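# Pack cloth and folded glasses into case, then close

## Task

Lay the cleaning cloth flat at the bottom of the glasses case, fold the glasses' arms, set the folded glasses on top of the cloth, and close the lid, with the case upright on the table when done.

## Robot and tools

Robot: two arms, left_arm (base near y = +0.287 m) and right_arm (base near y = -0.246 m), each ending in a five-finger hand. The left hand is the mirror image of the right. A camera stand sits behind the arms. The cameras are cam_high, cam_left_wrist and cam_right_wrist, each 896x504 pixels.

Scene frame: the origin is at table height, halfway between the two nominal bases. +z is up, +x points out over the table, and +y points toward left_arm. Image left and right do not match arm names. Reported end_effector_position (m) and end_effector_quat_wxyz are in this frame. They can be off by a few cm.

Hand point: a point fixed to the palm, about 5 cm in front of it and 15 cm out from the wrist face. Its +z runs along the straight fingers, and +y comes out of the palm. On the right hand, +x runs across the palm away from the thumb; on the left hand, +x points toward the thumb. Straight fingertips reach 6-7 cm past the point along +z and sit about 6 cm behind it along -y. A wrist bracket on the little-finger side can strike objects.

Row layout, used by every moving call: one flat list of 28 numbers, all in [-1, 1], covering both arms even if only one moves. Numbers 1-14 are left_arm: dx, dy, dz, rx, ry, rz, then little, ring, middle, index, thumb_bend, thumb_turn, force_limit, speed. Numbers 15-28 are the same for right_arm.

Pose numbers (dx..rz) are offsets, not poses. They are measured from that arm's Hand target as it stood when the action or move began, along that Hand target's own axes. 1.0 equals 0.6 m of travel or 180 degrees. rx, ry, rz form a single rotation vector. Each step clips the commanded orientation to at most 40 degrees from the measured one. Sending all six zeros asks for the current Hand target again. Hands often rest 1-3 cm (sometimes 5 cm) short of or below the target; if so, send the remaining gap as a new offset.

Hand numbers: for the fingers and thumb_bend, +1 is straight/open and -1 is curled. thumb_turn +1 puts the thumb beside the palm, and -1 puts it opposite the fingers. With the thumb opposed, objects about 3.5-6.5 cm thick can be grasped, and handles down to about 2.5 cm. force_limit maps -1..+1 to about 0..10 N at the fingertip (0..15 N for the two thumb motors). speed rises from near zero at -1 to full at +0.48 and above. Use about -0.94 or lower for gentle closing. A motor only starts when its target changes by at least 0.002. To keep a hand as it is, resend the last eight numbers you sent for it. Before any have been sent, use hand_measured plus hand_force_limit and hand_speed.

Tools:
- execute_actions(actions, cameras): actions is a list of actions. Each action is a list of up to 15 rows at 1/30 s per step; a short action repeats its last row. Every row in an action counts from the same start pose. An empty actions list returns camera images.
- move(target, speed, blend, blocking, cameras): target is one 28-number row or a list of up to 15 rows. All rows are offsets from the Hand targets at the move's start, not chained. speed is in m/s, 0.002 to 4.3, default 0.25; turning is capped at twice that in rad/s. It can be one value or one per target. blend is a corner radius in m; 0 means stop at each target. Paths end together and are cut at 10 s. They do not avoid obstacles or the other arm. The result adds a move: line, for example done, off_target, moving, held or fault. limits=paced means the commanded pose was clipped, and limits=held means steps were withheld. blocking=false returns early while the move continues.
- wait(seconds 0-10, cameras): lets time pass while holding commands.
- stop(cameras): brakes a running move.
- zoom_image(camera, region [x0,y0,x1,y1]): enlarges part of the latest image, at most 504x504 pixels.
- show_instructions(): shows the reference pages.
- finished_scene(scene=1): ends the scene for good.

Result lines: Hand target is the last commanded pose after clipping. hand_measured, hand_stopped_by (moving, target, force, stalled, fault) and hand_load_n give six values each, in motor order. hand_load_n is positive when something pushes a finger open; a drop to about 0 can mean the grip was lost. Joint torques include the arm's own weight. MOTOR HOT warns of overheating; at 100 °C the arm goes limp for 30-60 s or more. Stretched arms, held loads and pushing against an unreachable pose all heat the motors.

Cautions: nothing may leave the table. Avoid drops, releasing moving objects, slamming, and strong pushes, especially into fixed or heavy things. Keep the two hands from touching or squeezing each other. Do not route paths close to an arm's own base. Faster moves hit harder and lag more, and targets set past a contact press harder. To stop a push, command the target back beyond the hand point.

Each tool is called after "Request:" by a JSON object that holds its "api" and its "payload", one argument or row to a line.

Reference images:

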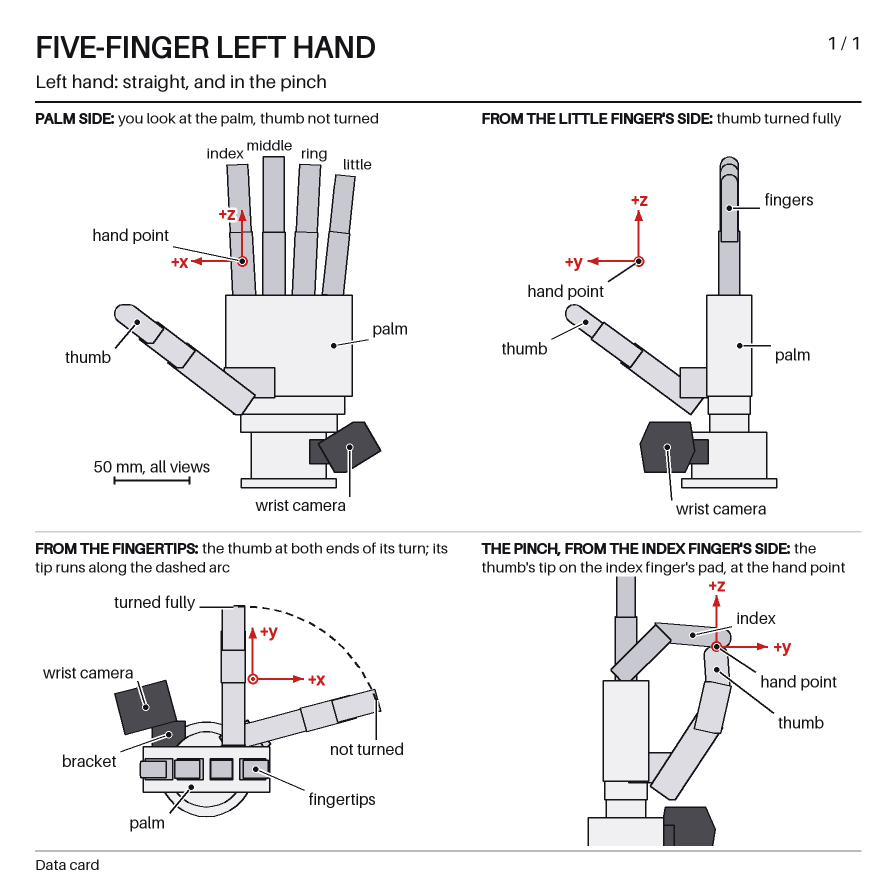

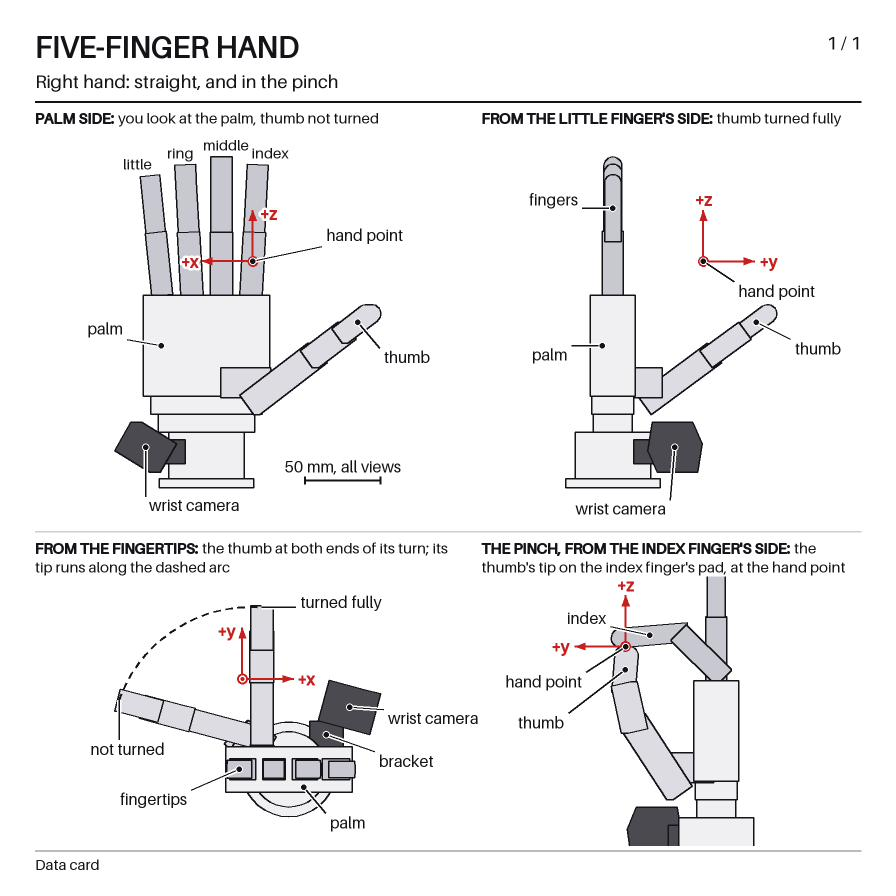

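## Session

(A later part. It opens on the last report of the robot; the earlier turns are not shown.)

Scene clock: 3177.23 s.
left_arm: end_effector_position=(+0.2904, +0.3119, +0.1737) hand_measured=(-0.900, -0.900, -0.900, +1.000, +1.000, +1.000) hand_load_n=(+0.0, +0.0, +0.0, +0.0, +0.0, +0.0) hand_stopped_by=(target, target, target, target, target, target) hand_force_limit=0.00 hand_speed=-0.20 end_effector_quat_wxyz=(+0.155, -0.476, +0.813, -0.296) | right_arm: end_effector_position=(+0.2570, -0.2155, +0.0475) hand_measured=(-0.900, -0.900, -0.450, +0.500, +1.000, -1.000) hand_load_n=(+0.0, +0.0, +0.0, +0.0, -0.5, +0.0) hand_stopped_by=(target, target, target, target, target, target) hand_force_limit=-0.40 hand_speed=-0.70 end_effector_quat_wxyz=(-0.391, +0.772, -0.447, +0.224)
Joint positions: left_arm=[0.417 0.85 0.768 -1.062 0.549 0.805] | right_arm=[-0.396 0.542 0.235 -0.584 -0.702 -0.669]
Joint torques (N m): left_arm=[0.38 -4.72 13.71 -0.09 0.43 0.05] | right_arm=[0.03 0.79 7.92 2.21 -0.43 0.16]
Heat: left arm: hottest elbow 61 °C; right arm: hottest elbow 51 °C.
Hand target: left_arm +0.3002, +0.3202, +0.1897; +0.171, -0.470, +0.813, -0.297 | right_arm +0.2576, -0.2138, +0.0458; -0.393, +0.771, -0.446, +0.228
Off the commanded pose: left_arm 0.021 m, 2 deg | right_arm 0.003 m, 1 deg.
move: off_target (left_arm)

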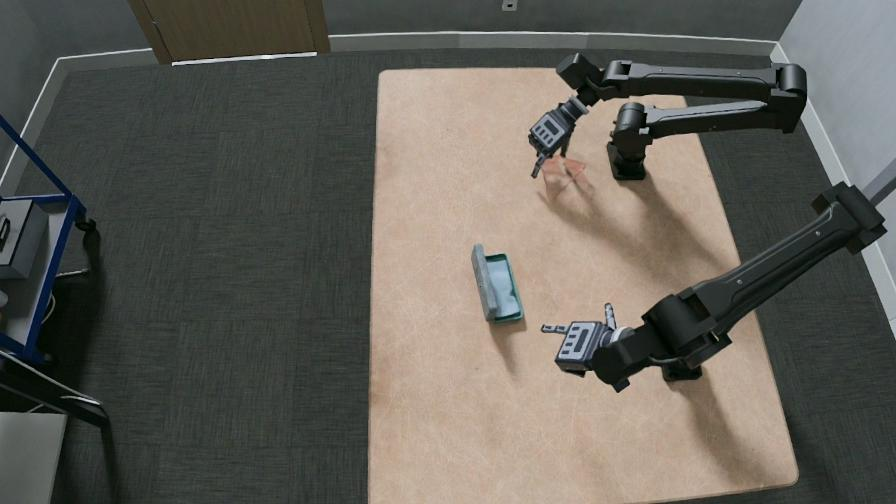

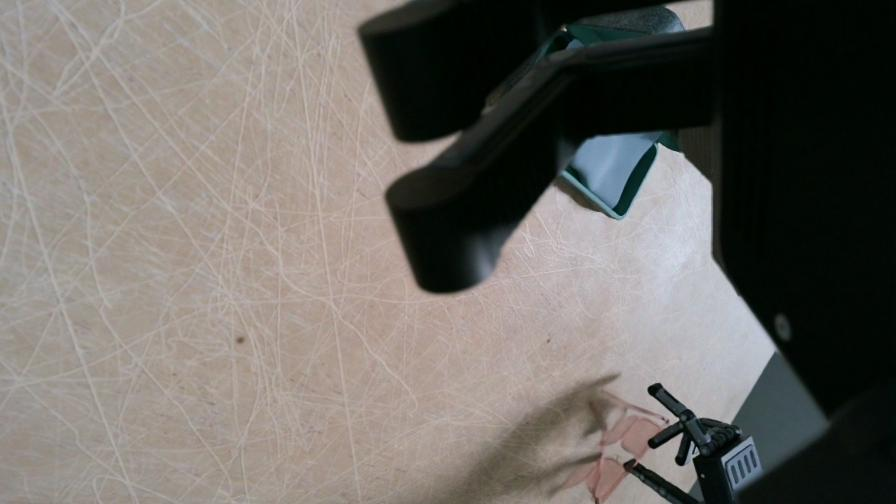

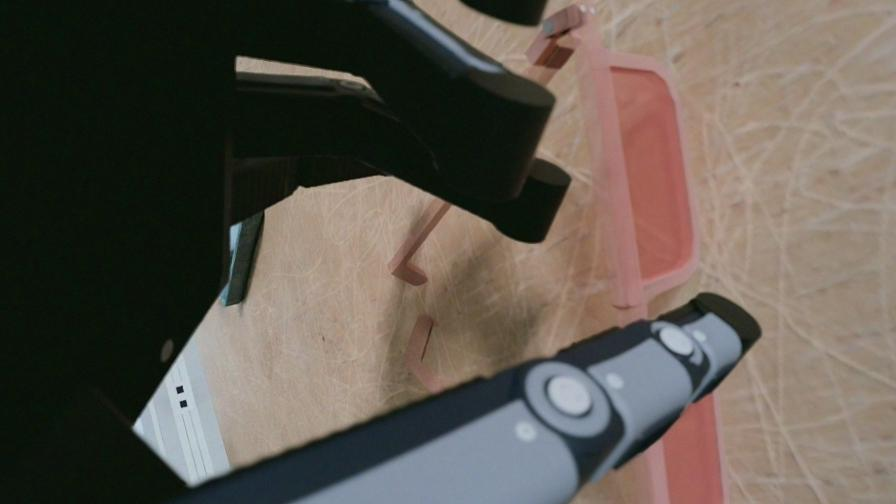

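Request:
{"api": "move", "payload": {
  "target": [0,0,0,0,0,0, -0.9,-0.9,-0.9,1,1,1, 0,-0.2, 0,0,0,0,0,0, -0.9,-0.9,-0.45,0.3,0.65,-1, -0.6,-0.85],
  "speed": 0.06,
  "cameras": ["all"]
}}

Request:
{"api": "zoom_image", "payload": {
  "camera": "cam_high",
  "region": [490, 110, 610, 220]
}}

Request:
{"api": "zoom_image", "payload": {
  "camera": "cam_left_wrist",
  "region": [560, 344, 800, 504]
}}

Scene clock: 3201.67 s.
left_arm: end_effector_position=(+0.2904, +0.3119, +0.1737) hand_measured=(-0.900, -0.900, -0.900, +1.000, +1.000, +1.000) hand_load_n=(+0.0, +0.0, +0.0, +0.0, +0.0, -0.5) hand_stopped_by=(target, target, target, target, target, target) hand_force_limit=0.00 hand_speed=-0.20 end_effector_quat_wxyz=(+0.155, -0.476, +0.813, -0.296) | right_arm: end_effector_position=(+0.2570, -0.2155, +0.0476) hand_measured=(-0.900, -0.900, -0.450, +0.300, +0.650, -1.000) hand_load_n=(+0.0, +0.0, +0.0, +0.0, +0.5, +0.5) hand_stopped_by=(target, target, target, target, target, target) hand_force_limit=-0.60 hand_speed=-0.85 end_effector_quat_wxyz=(-0.391, +0.772, -0.447, +0.224)
Joint positions: left_arm=[0.417 0.85 0.768 -1.062 0.549 0.805] | right_arm=[-0.396 0.542 0.235 -0.584 -0.702 -0.669]
Joint torques (N m): left_arm=[0.03 -4.42 13.72 0.06 0.43 0.04] | right_arm=[0.09 0.79 7.95 2.19 -0.43 0.16]
Heat: left arm: hottest elbow 61 °C; right arm: hottest elbow 51 °C.
Hand target: left_arm +0.3002, +0.3202, +0.1897; +0.171, -0.470, +0.813, -0.297 | right_arm +0.2576, -0.2138, +0.0459; -0.393, +0.771, -0.446, +0.228
Off the commanded pose: left_arm 0.021 m, 2 deg | right_arm 0.003 m, 1 deg.
move: off_target (left_arm)

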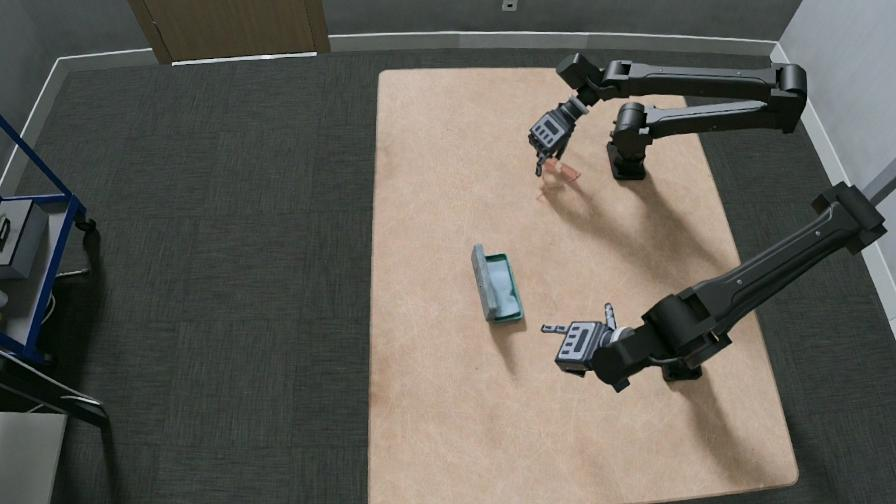

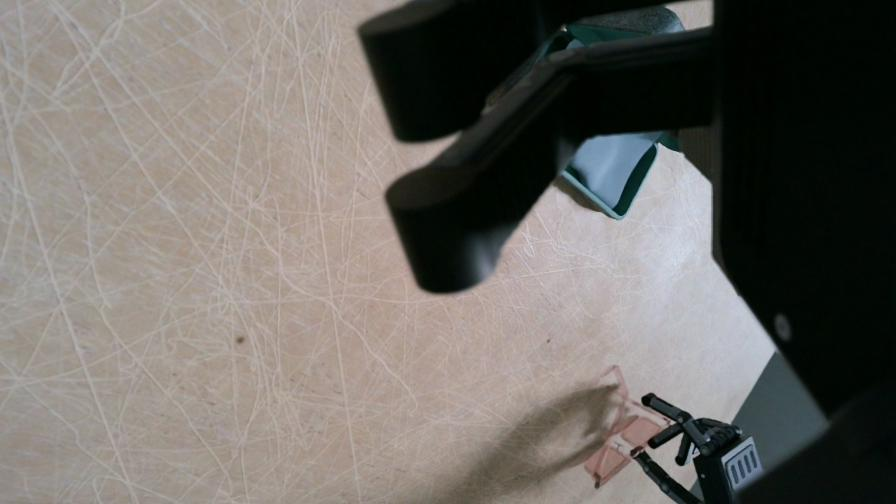

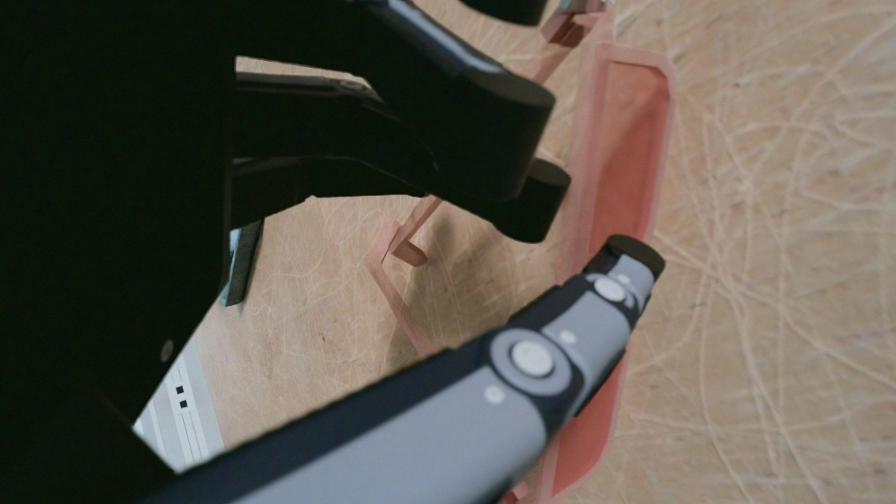

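Scaled by 4.200 from the camera's 896x504 image, which has a finer 1280x720 frame.

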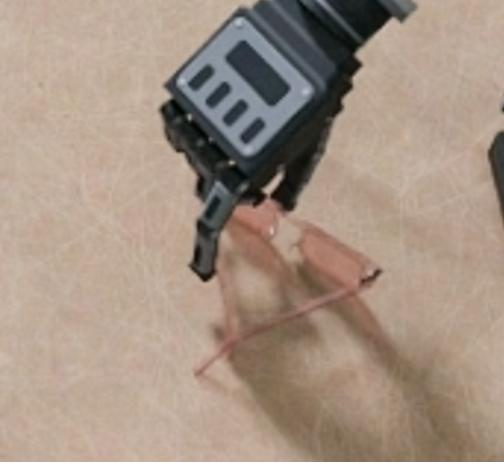

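Scaled by 2.100 from the camera's 896x504 image, which has a finer 1280x720 frame.

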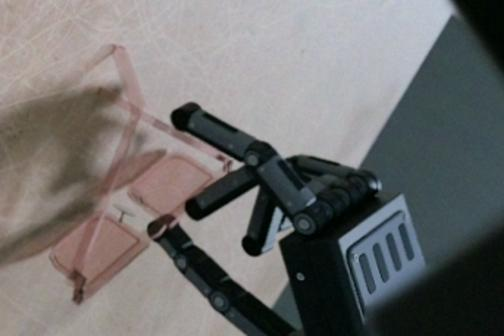

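Request:
{"api": "move", "payload": {
  "target": [0,0,0,0,0,0, -0.9,-0.9,-0.9,1,1,1, 0,-0.2, 0,0,0,0,0,0, -0.9,-0.9,-0.45,0.3,0.4,-1, -0.6,-0.85],
  "speed": 0.06,
  "cameras": ["all"]
}}

Request:
{"api": "zoom_image", "payload": {
  "camera": "cam_high",
  "region": [490, 110, 610, 220]
}}

Request:
{"api": "zoom_image", "payload": {
  "camera": "cam_left_wrist",
  "region": [560, 344, 800, 504]
}}

Scene clock: 3226.83 s.
left_arm: end_effector_position=(+0.2904, +0.3119, +0.1737) hand_measured=(-0.900, -0.900, -0.900, +1.000, +1.000, +1.000) hand_load_n=(+0.0, +0.0, +0.5, +0.0, +0.0, +0.0) hand_stopped_by=(target, target, target, target, target, target) hand_force_limit=0.00 hand_speed=-0.20 end_effector_quat_wxyz=(+0.155, -0.476, +0.813, -0.296) | right_arm: end_effector_position=(+0.2574, -0.2157, +0.0479) hand_measured=(-0.900, -0.900, -0.450, +0.300, +0.488, -1.000) hand_load_n=(+0.0, +0.0, +0.0, +0.5, +2.5, +0.5) hand_stopped_by=(target, target, target, target, force, target) hand_force_limit=-0.60 hand_speed=-0.85 end_effector_quat_wxyz=(-0.391, +0.772, -0.447, +0.225)
Joint positions: left_arm=[0.417 0.85 0.768 -1.062 0.549 0.805] | right_arm=[-0.396 0.541 0.235 -0.583 -0.702 -0.669]
Joint torques (N m): left_arm=[0.21 -4.48 13.74 -0.01 0.43 0.04] | right_arm=[0.09 0.79 7.94 2.14 -0.44 0.17]
Heat: left arm: hottest elbow 61 °C; right arm: hottest elbow 51 °C.
Hand target: left_arm +0.3002, +0.3202, +0.1897; +0.171, -0.470, +0.813, -0.297 | right_arm +0.2576, -0.2138, +0.0459; -0.393, +0.771, -0.446, +0.228
Off the commanded pose: left_arm 0.021 m, 2 deg | right_arm 0.003 m, 0 deg.
move: off_target (left_arm)

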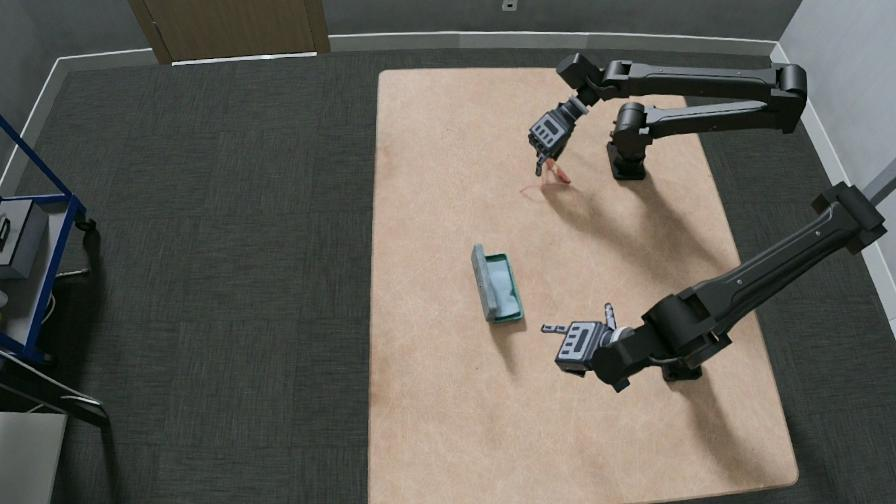

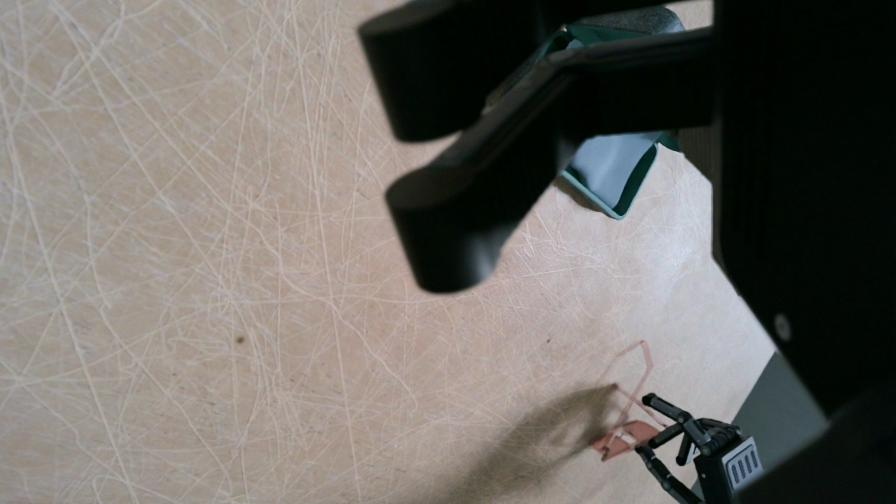

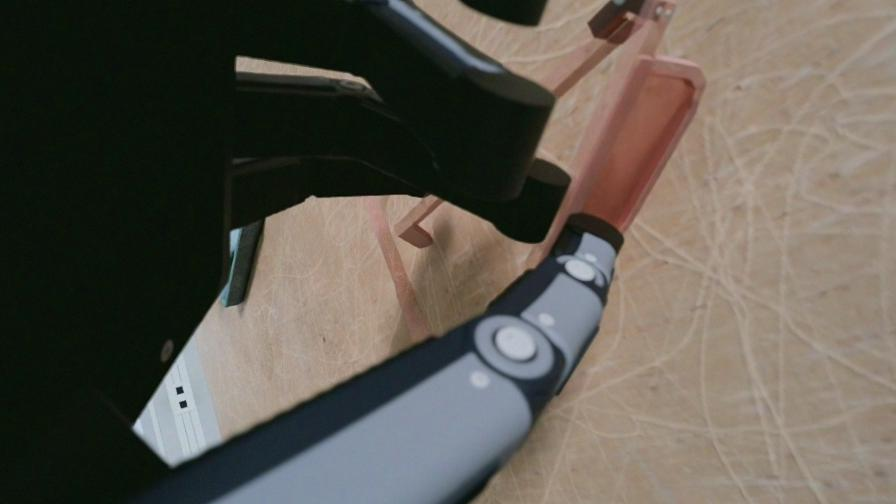

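Scaled by 4.200 from the camera's 896x504 image, which has a finer 1280x720 frame.

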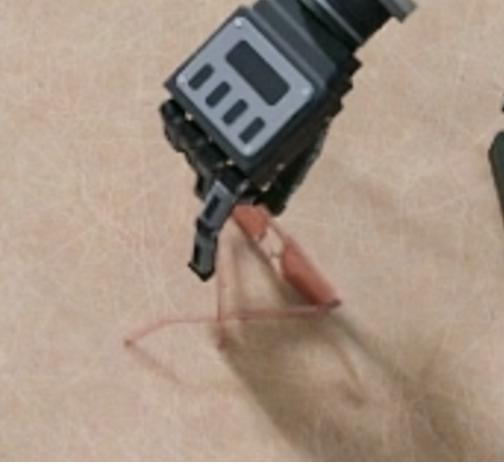

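Scaled by 2.100 from the camera's 896x504 image, which has a finer 1280x720 frame.

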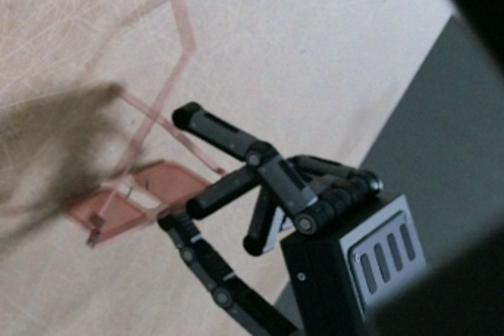

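Request:
{"api": "move", "payload": {
  "target": [0,0,0,0,0,0, -0.9,-0.9,-0.9,1,1,1, 0,-0.2, 0,0,0,0,0,0, -0.9,-0.9,-0.45,0.0,0.4,-1, -0.6,-0.85],
  "speed": 0.06,
  "cameras": ["all"]
}}

Request:
{"api": "zoom_image", "payload": {
  "camera": "cam_high",
  "region": [490, 110, 610, 220]
}}

Request:
{"api": "zoom_image", "payload": {
  "camera": "cam_left_wrist",
  "region": [560, 314, 800, 494]
}}

Scene clock: 3248.90 s.
left_arm: end_effector_position=(+0.2904, +0.3119, +0.1737) hand_measured=(-0.900, -0.900, -0.900, +1.000, +1.000, +1.000) hand_load_n=(+0.0, +0.5, +0.0, +0.0, +0.0, -0.5) hand_stopped_by=(target, target, target, target, target, target) hand_force_limit=0.00 hand_speed=-0.20 end_effector_quat_wxyz=(+0.155, -0.476, +0.813, -0.296) | right_arm: end_effector_position=(+0.2574, -0.2157, +0.0479) hand_measured=(-0.900, -0.900, -0.450, +0.000, +0.488, -1.000) hand_load_n=(+0.0, +0.0, +0.0, +0.5, +2.5, +0.5) hand_stopped_by=(target, target, target, target, force, target) hand_force_limit=-0.60 hand_speed=-0.85 end_effector_quat_wxyz=(-0.391, +0.772, -0.447, +0.225)
Joint positions: left_arm=[0.417 0.85 0.768 -1.062 0.549 0.805] | right_arm=[-0.396 0.541 0.235 -0.583 -0.702 -0.669]
Joint torques (N m): left_arm=[0.38 -4.54 13.72 -0.01 0.44 0.04] | right_arm=[0.03 0.79 7.92 2.11 -0.44 0.17]
Heat: left arm: hottest elbow 61 °C; right arm: hottest elbow 51 °C.
Hand target: left_arm +0.3002, +0.3202, +0.1897; +0.171, -0.470, +0.813, -0.297 | right_arm +0.2576, -0.2138, +0.0459; -0.393, +0.771, -0.446, +0.228
Off the commanded pose: left_arm 0.021 m, 2 deg | right_arm 0.003 m, 0 deg.
move: off_target (left_arm)

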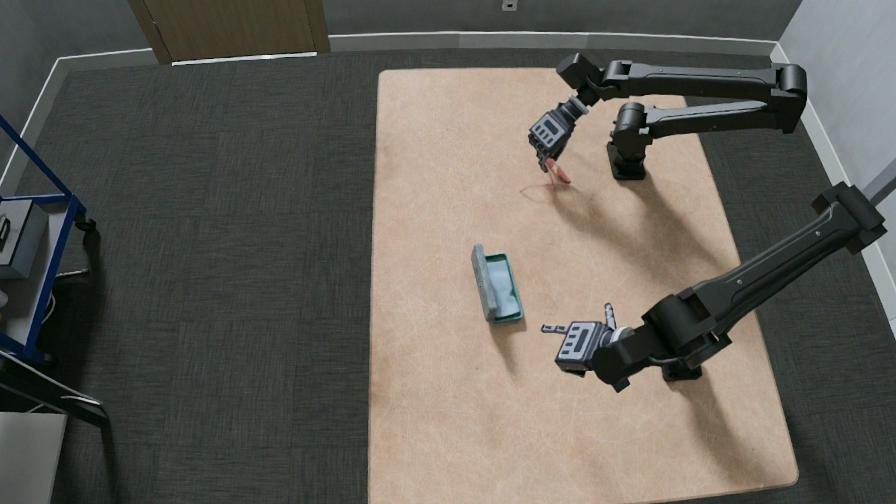

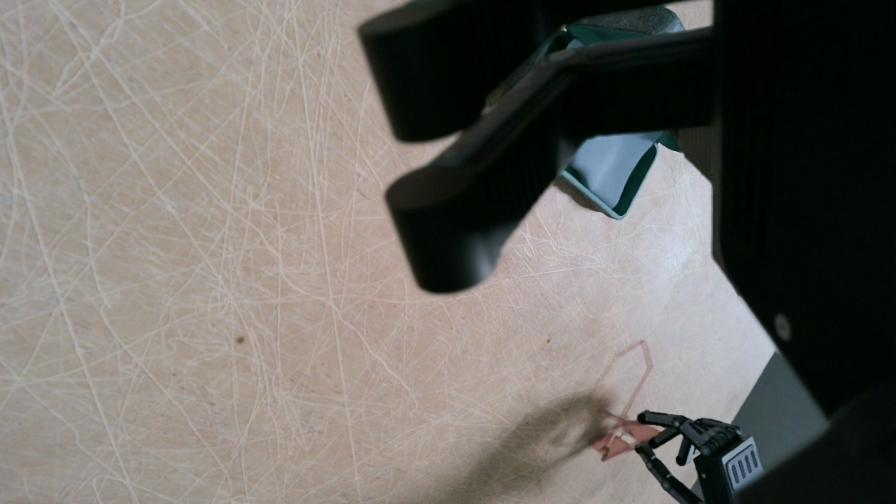

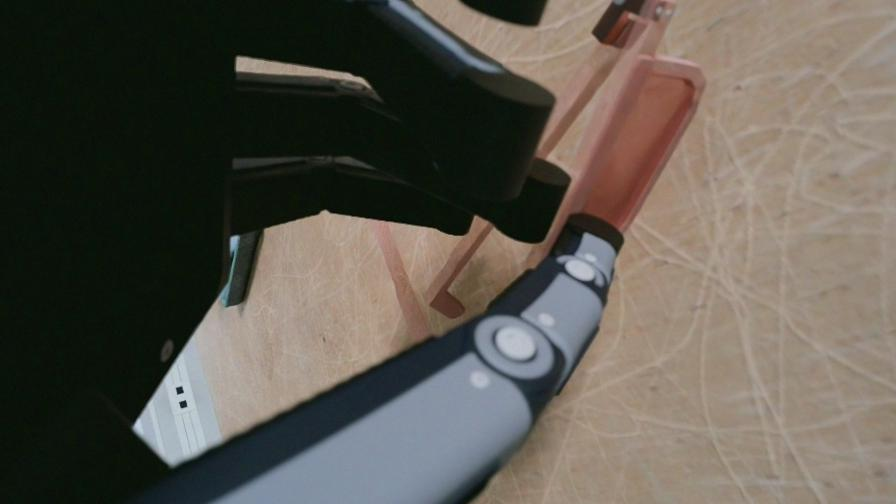

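Scaled by 4.200 from the camera's 896x504 image, which has a finer 1280x720 frame.

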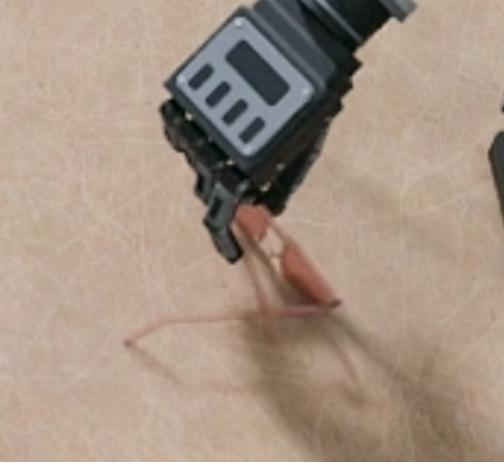

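Scaled by 2.100 from the camera's 896x504 image, which has a finer 1280x720 frame.

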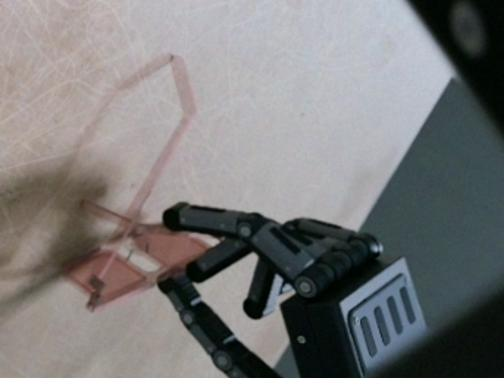

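Request:
{"api": "move", "payload": {
  "target": [0,0,0,0,0,0, -0.9,-0.9,-0.9,1,1,1, 0,-0.2, 0,0,0,0,0,0, -0.9,-0.9,-0.45,-0.25,0.4,-1, -0.6,-0.9],
  "speed": 0.06,
  "cameras": ["all"]
}}

Request:
{"api": "zoom_image", "payload": {
  "camera": "cam_high",
  "region": [490, 110, 610, 220]
}}

Request:
{"api": "zoom_image", "payload": {
  "camera": "cam_right_wrist",
  "region": [380, 0, 760, 340]
}}

Scene clock: 3259.40 s.
left_arm: end_effector_position=(+0.2904, +0.3119, +0.1737) hand_measured=(-0.900, -0.900, -0.900, +1.000, +1.000, +1.000) hand_load_n=(+0.0, +0.0, +0.0, +0.0, +0.0, +0.0) hand_stopped_by=(target, target, target, target, target, target) hand_force_limit=0.00 hand_speed=-0.20 end_effector_quat_wxyz=(+0.155, -0.476, +0.813, -0.296) | right_arm: end_effector_position=(+0.2574, -0.2157, +0.0479) hand_measured=(-0.900, -0.900, -0.450, -0.250, +0.488, -1.000) hand_load_n=(+0.0, +0.0, +0.5, +0.0, +2.0, +1.0) hand_stopped_by=(target, target, target, target, force, target) hand_force_limit=-0.60 hand_speed=-0.90 end_effector_quat_wxyz=(-0.391, +0.772, -0.447, +0.225)
Joint positions: left_arm=[0.417 0.85 0.768 -1.062 0.549 0.805] | right_arm=[-0.396 0.541 0.235 -0.583 -0.702 -0.669]
Joint torques (N m): left_arm=[0.85 -4.37 13.75 -0.06 0.45 0.06] | right_arm=[0.09 0.73 7.91 2.15 -0.43 0.17]
Heat: left arm: hottest elbow 61 °C; right arm: hottest elbow 51 °C.
Hand target: left_arm +0.3002, +0.3202, +0.1897; +0.171, -0.470, +0.813, -0.297 | right_arm +0.2576, -0.2138, +0.0459; -0.393, +0.771, -0.446, +0.228
Off the commanded pose: left_arm 0.021 m, 2 deg | right_arm 0.003 m, 0 deg.
move: off_target (left_arm)

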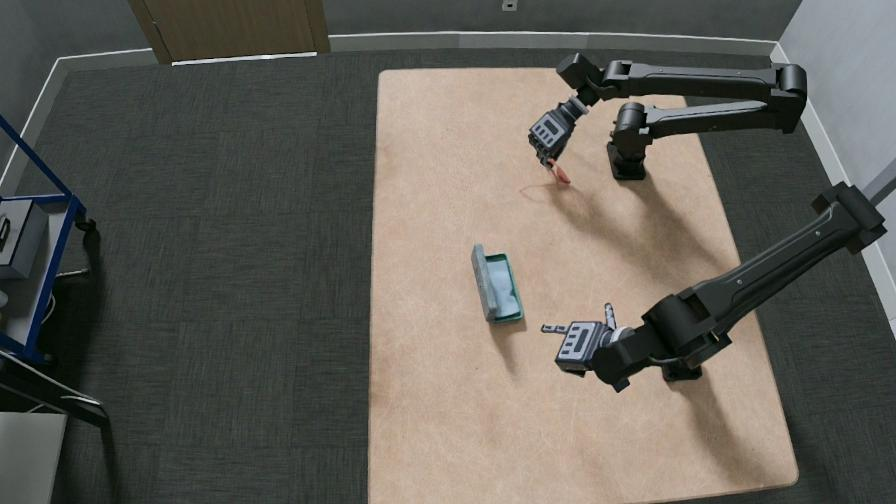

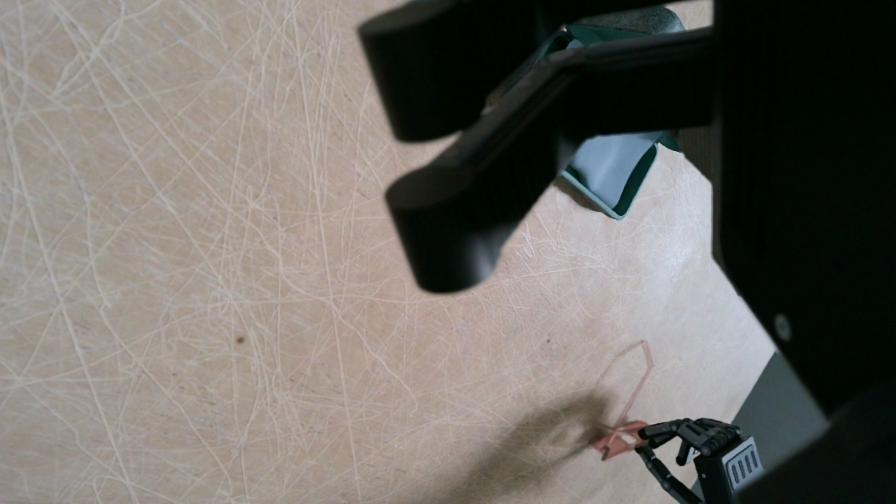

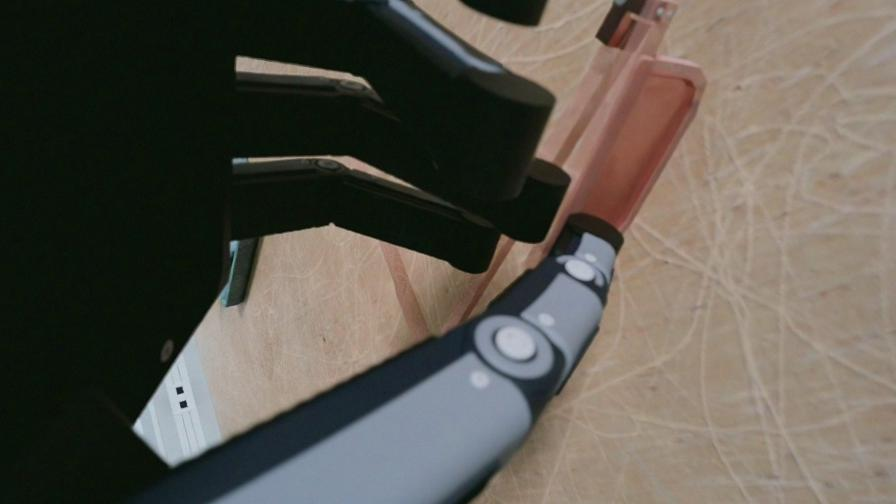

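Scaled by 4.200 from the camera's 896x504 image, which has a finer 1280x720 frame.

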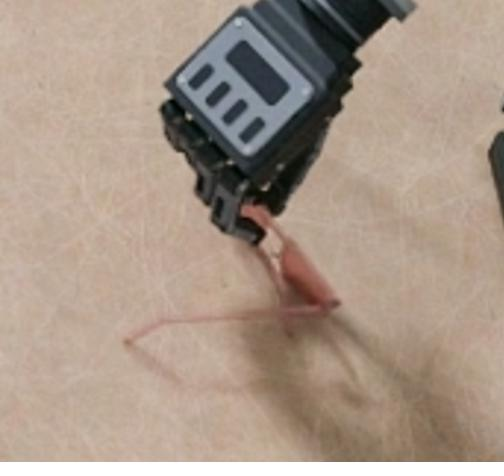

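Scaled by 1.326 from the camera's 896x504 image, which has a finer 1280x720 frame.

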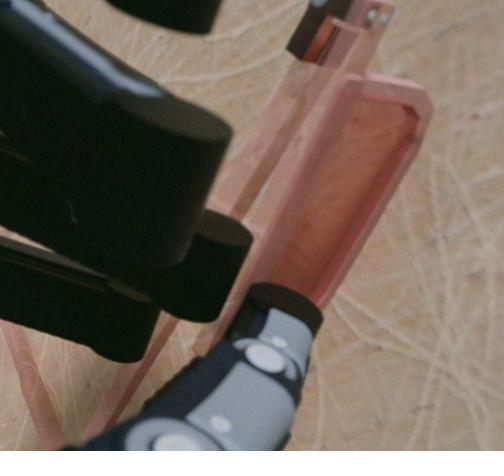

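Request:
{"api": "move", "payload": {
  "target": [
    [0,0,0,0,0,0, -0.9,-0.9,-0.9,1,1,1, 0,-0.2, 0,-0.0674,-0.0490,0,0,0, -0.9,-0.9,-0.45,-0.25,0.4,-1, -0.6,-0.9],
    [0,0,0,0,0,0, -0.9,-0.9,-0.9,1,1,1, 0,-0.2, -0.1000,-0.1547,0.0598,0,0.1124,0.0816, -0.9,-0.9,-0.45,-0.25,0.4,-1, -0.6,-0.9]
  ],
  "speed": [0.06,0.1],
  "blend": [0.01,0],
  "cameras": ["all"]
}}

Request:
{"api": "zoom_image", "payload": {
  "camera": "cam_high",
  "region": [470, 120, 610, 250]
}}

Request:
{"api": "zoom_image", "payload": {
  "camera": "cam_left_wrist",
  "region": [500, 200, 800, 420]
}}

Scene clock: 3318.67 s.
left_arm: end_effector_position=(+0.2904, +0.3119, +0.1737) hand_measured=(-0.900, -0.900, -0.900, +1.000, +1.000, +1.000) hand_load_n=(+0.0, +0.0, +0.0, +0.0, +0.0, +0.0) hand_stopped_by=(target, target, target, target, target, target) hand_force_limit=0.00 hand_speed=-0.20 end_effector_quat_wxyz=(+0.155, -0.476, +0.813, -0.296) | right_arm: end_effector_position=(+0.2806, -0.1341, +0.0676) hand_measured=(-0.900, -0.900, -0.450, -0.250, +0.488, -1.000) hand_load_n=(+0.5, +0.0, +0.0, +0.0, +0.0, +0.0) hand_stopped_by=(target, target, target, target, force, target) hand_force_limit=-0.60 hand_speed=-0.90 end_effector_quat_wxyz=(-0.304, +0.672, -0.605, +0.300)
Joint positions: left_arm=[0.417 0.85 0.768 -1.062 0.549 0.805] | right_arm=[0.537 0.533 0.287 -0.498 0.356 0.263]
Joint torques (N m): left_arm=[0.56 -4.54 13.72 -0.02 0.44 0.04] | right_arm=[0.09 1.67 13.59 2.44 0.26 0.16]
Heat: left arm: hottest elbow 61 °C; right arm: hottest elbow 52 °C.
Hand target: left_arm +0.3002, +0.3202, +0.1897; +0.171, -0.470, +0.813, -0.297 | right_arm +0.3000, -0.1200, +0.1000; -0.335, +0.657, -0.602, +0.307
Off the commanded pose: left_arm 0.021 m, 2 deg | right_arm 0.040 m, 4 deg.
move: off_target (left_arm, right_arm)

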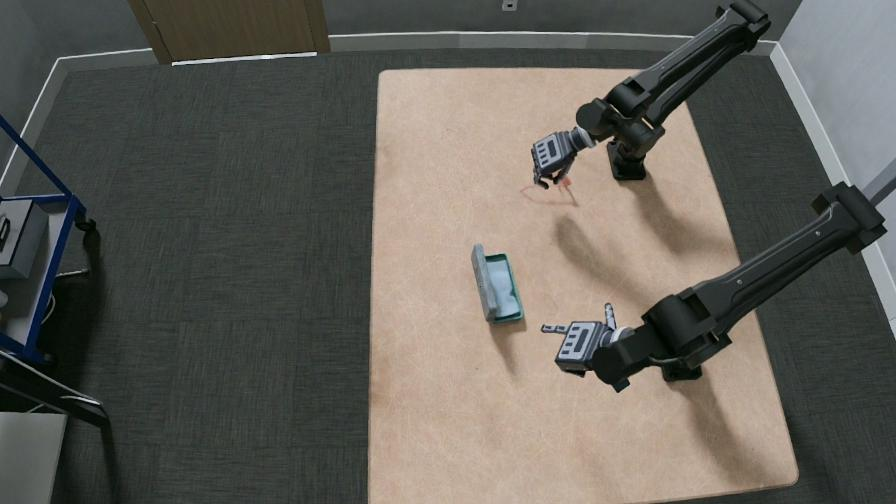

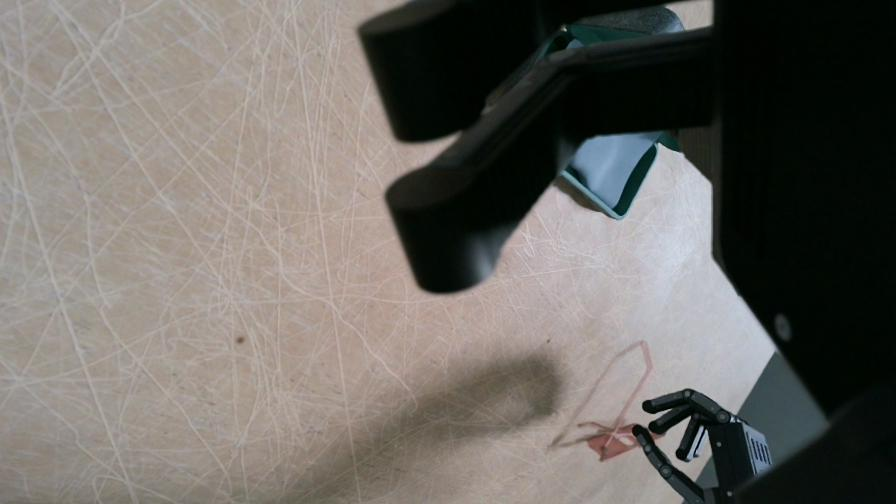

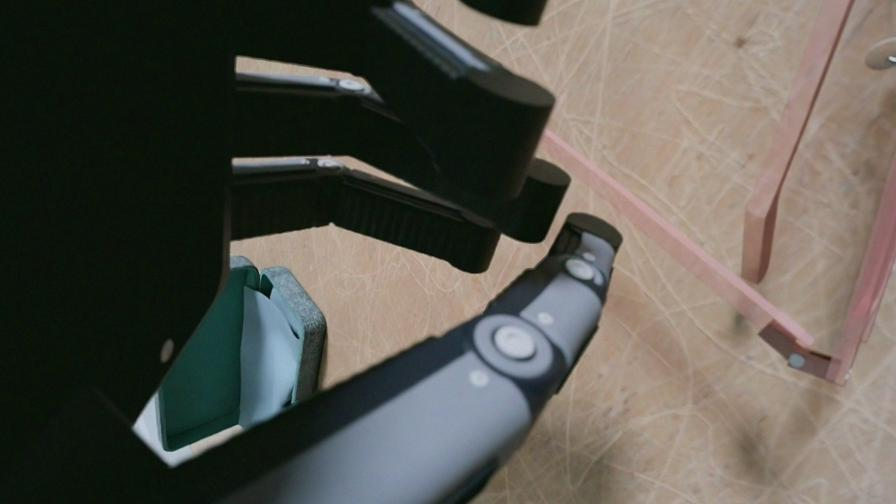

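Scaled by 3.600 from the camera's 896x504 image, which has a finer 1280x720 frame.

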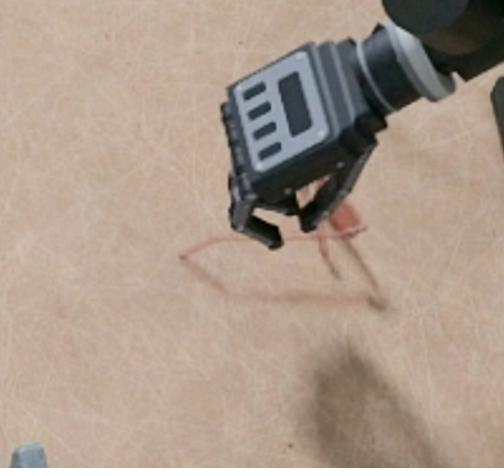

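Scaled by 1.680 from the camera's 896x504 image, which has a finer 1280x720 frame.

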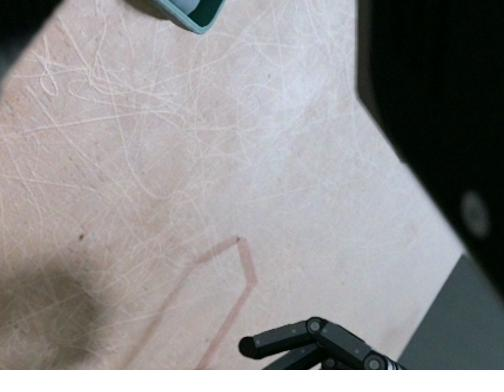

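Request:
{"api": "move", "payload": {
  "target": [
    [0,0,0,0,0,0, -0.9,-0.9,-0.9,1,1,1, 0,-0.2, 0,-0.0809,-0.0588,0,0,0, -0.9,-0.9,-0.45,-0.25,0.4,-1, -0.6,-0.9],
    [0,0,0,0,0,0, -0.9,-0.9,-0.9,1,1,1, 0,-0.2, 0.1813,0.0150,-0.1627,0,-0.2180,-0.1584, -0.9,-0.9,-0.9,0.7,1,-1, -0.4,0]
  ],
  "speed": [0.08,0.12],
  "blend": [0.02,0],
  "cameras": ["all"]
}}

Request:
{"api": "zoom_image", "payload": {
  "camera": "cam_high",
  "region": [500, 110, 620, 220]
}}

Request:
{"api": "zoom_image", "payload": {
  "camera": "cam_left_wrist",
  "region": [520, 300, 800, 500]
}}

Scene clock: 3372.07 s.
left_arm: end_effector_position=(+0.2904, +0.3119, +0.1737) hand_measured=(-0.900, -0.900, -0.900, +1.000, +1.000, +1.000) hand_load_n=(+0.0, +0.5, +0.0, +0.0, +0.0, +0.0) hand_stopped_by=(target, target, target, target, target, target) hand_force_limit=0.00 hand_speed=-0.20 end_effector_quat_wxyz=(+0.155, -0.476, +0.813, -0.296) | right_arm: end_effector_position=(+0.2135, -0.2250, +0.1320) hand_measured=(-0.900, -0.900, -0.900, +0.700, +1.000, -1.000) hand_load_n=(+0.0, +0.0, +0.0, +0.0, +0.0, +0.0) hand_stopped_by=(target, target, target, target, target, target) hand_force_limit=-0.40 hand_speed=0.00 end_effector_quat_wxyz=(-0.436, +0.844, -0.288, +0.124)
Joint positions: left_arm=[0.417 0.85 0.768 -1.062 0.549 0.805] | right_arm=[-0.621 0.761 0.568 -1.412 -0.94 -1.562]
Joint torques (N m): left_arm=[0.21 -4.25 13.72 -0.01 0.45 0.04] | right_arm=[-1.03 0.5 12.05 -0.2 -0.9 -0.03]
Heat: left arm: hottest elbow 62 °C; right arm: hottest elbow 57 °C.
Hand target: left_arm +0.3002, +0.3202, +0.1897; +0.171, -0.470, +0.813, -0.297 | right_arm +0.2254, -0.2356, +0.1500; -0.431, +0.846, -0.279, +0.143
Off the commanded pose: left_arm 0.021 m, 2 deg | right_arm 0.024 m, 2 deg.
move: off_target (left_arm, right_arm); target 2's new numbers were sent with right_arm's hand 0.024 m and 2 deg from that target

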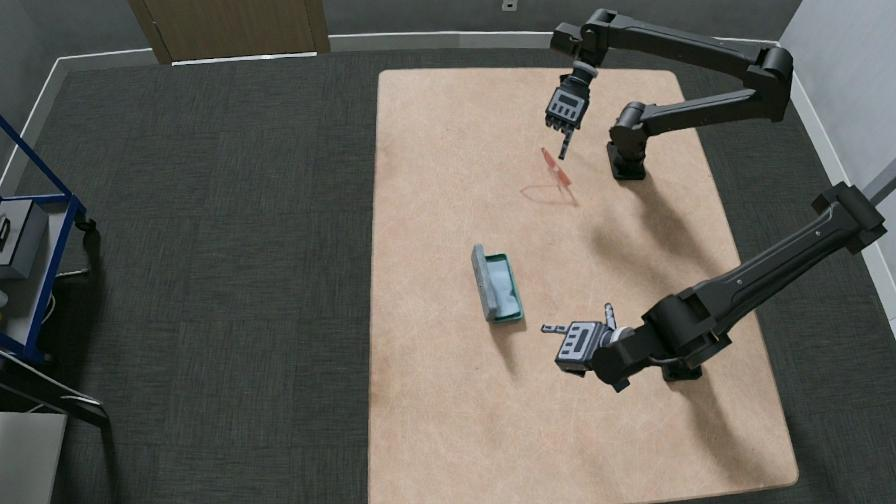

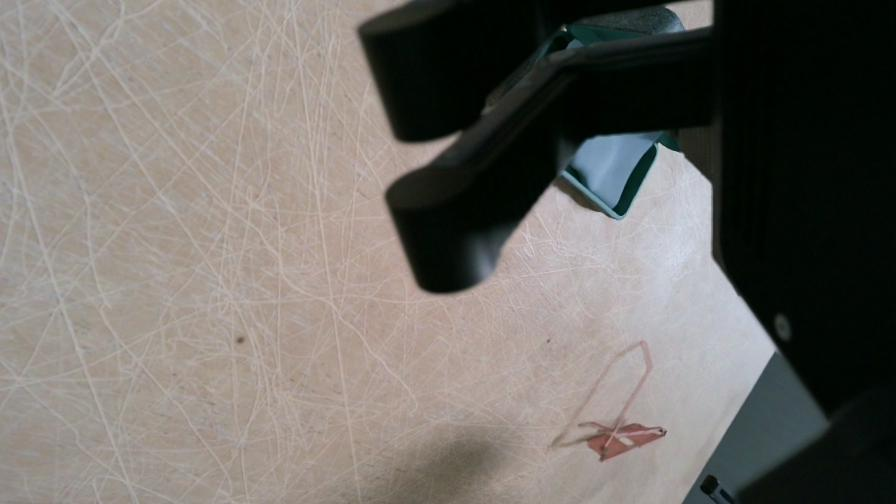

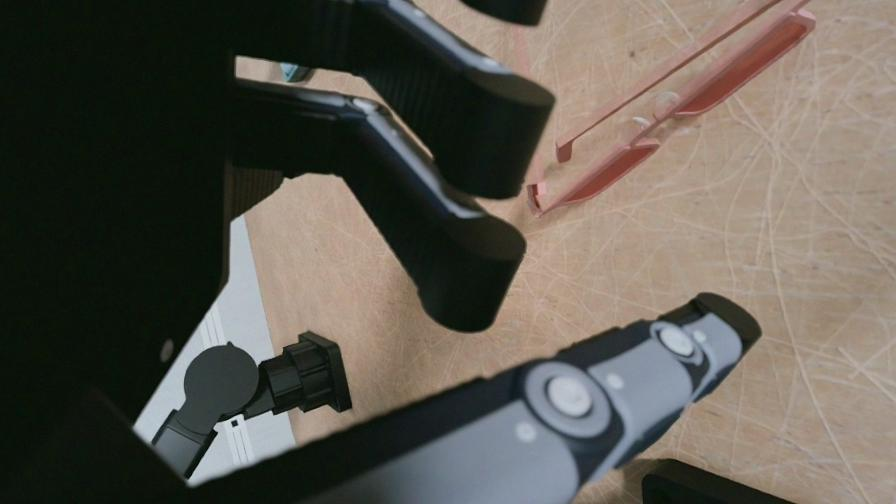

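Scaled by 4.200 from the camera's 896x504 image, which has a finer 1280x720 frame.

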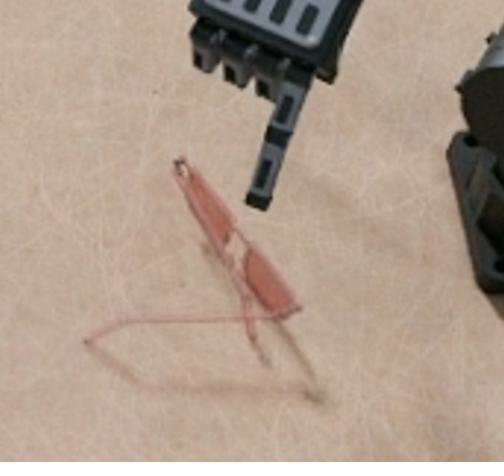

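Scaled by 1.800 from the camera's 896x504 image, which has a finer 1280x720 frame.

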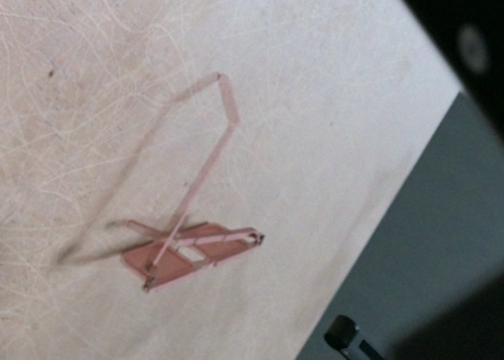

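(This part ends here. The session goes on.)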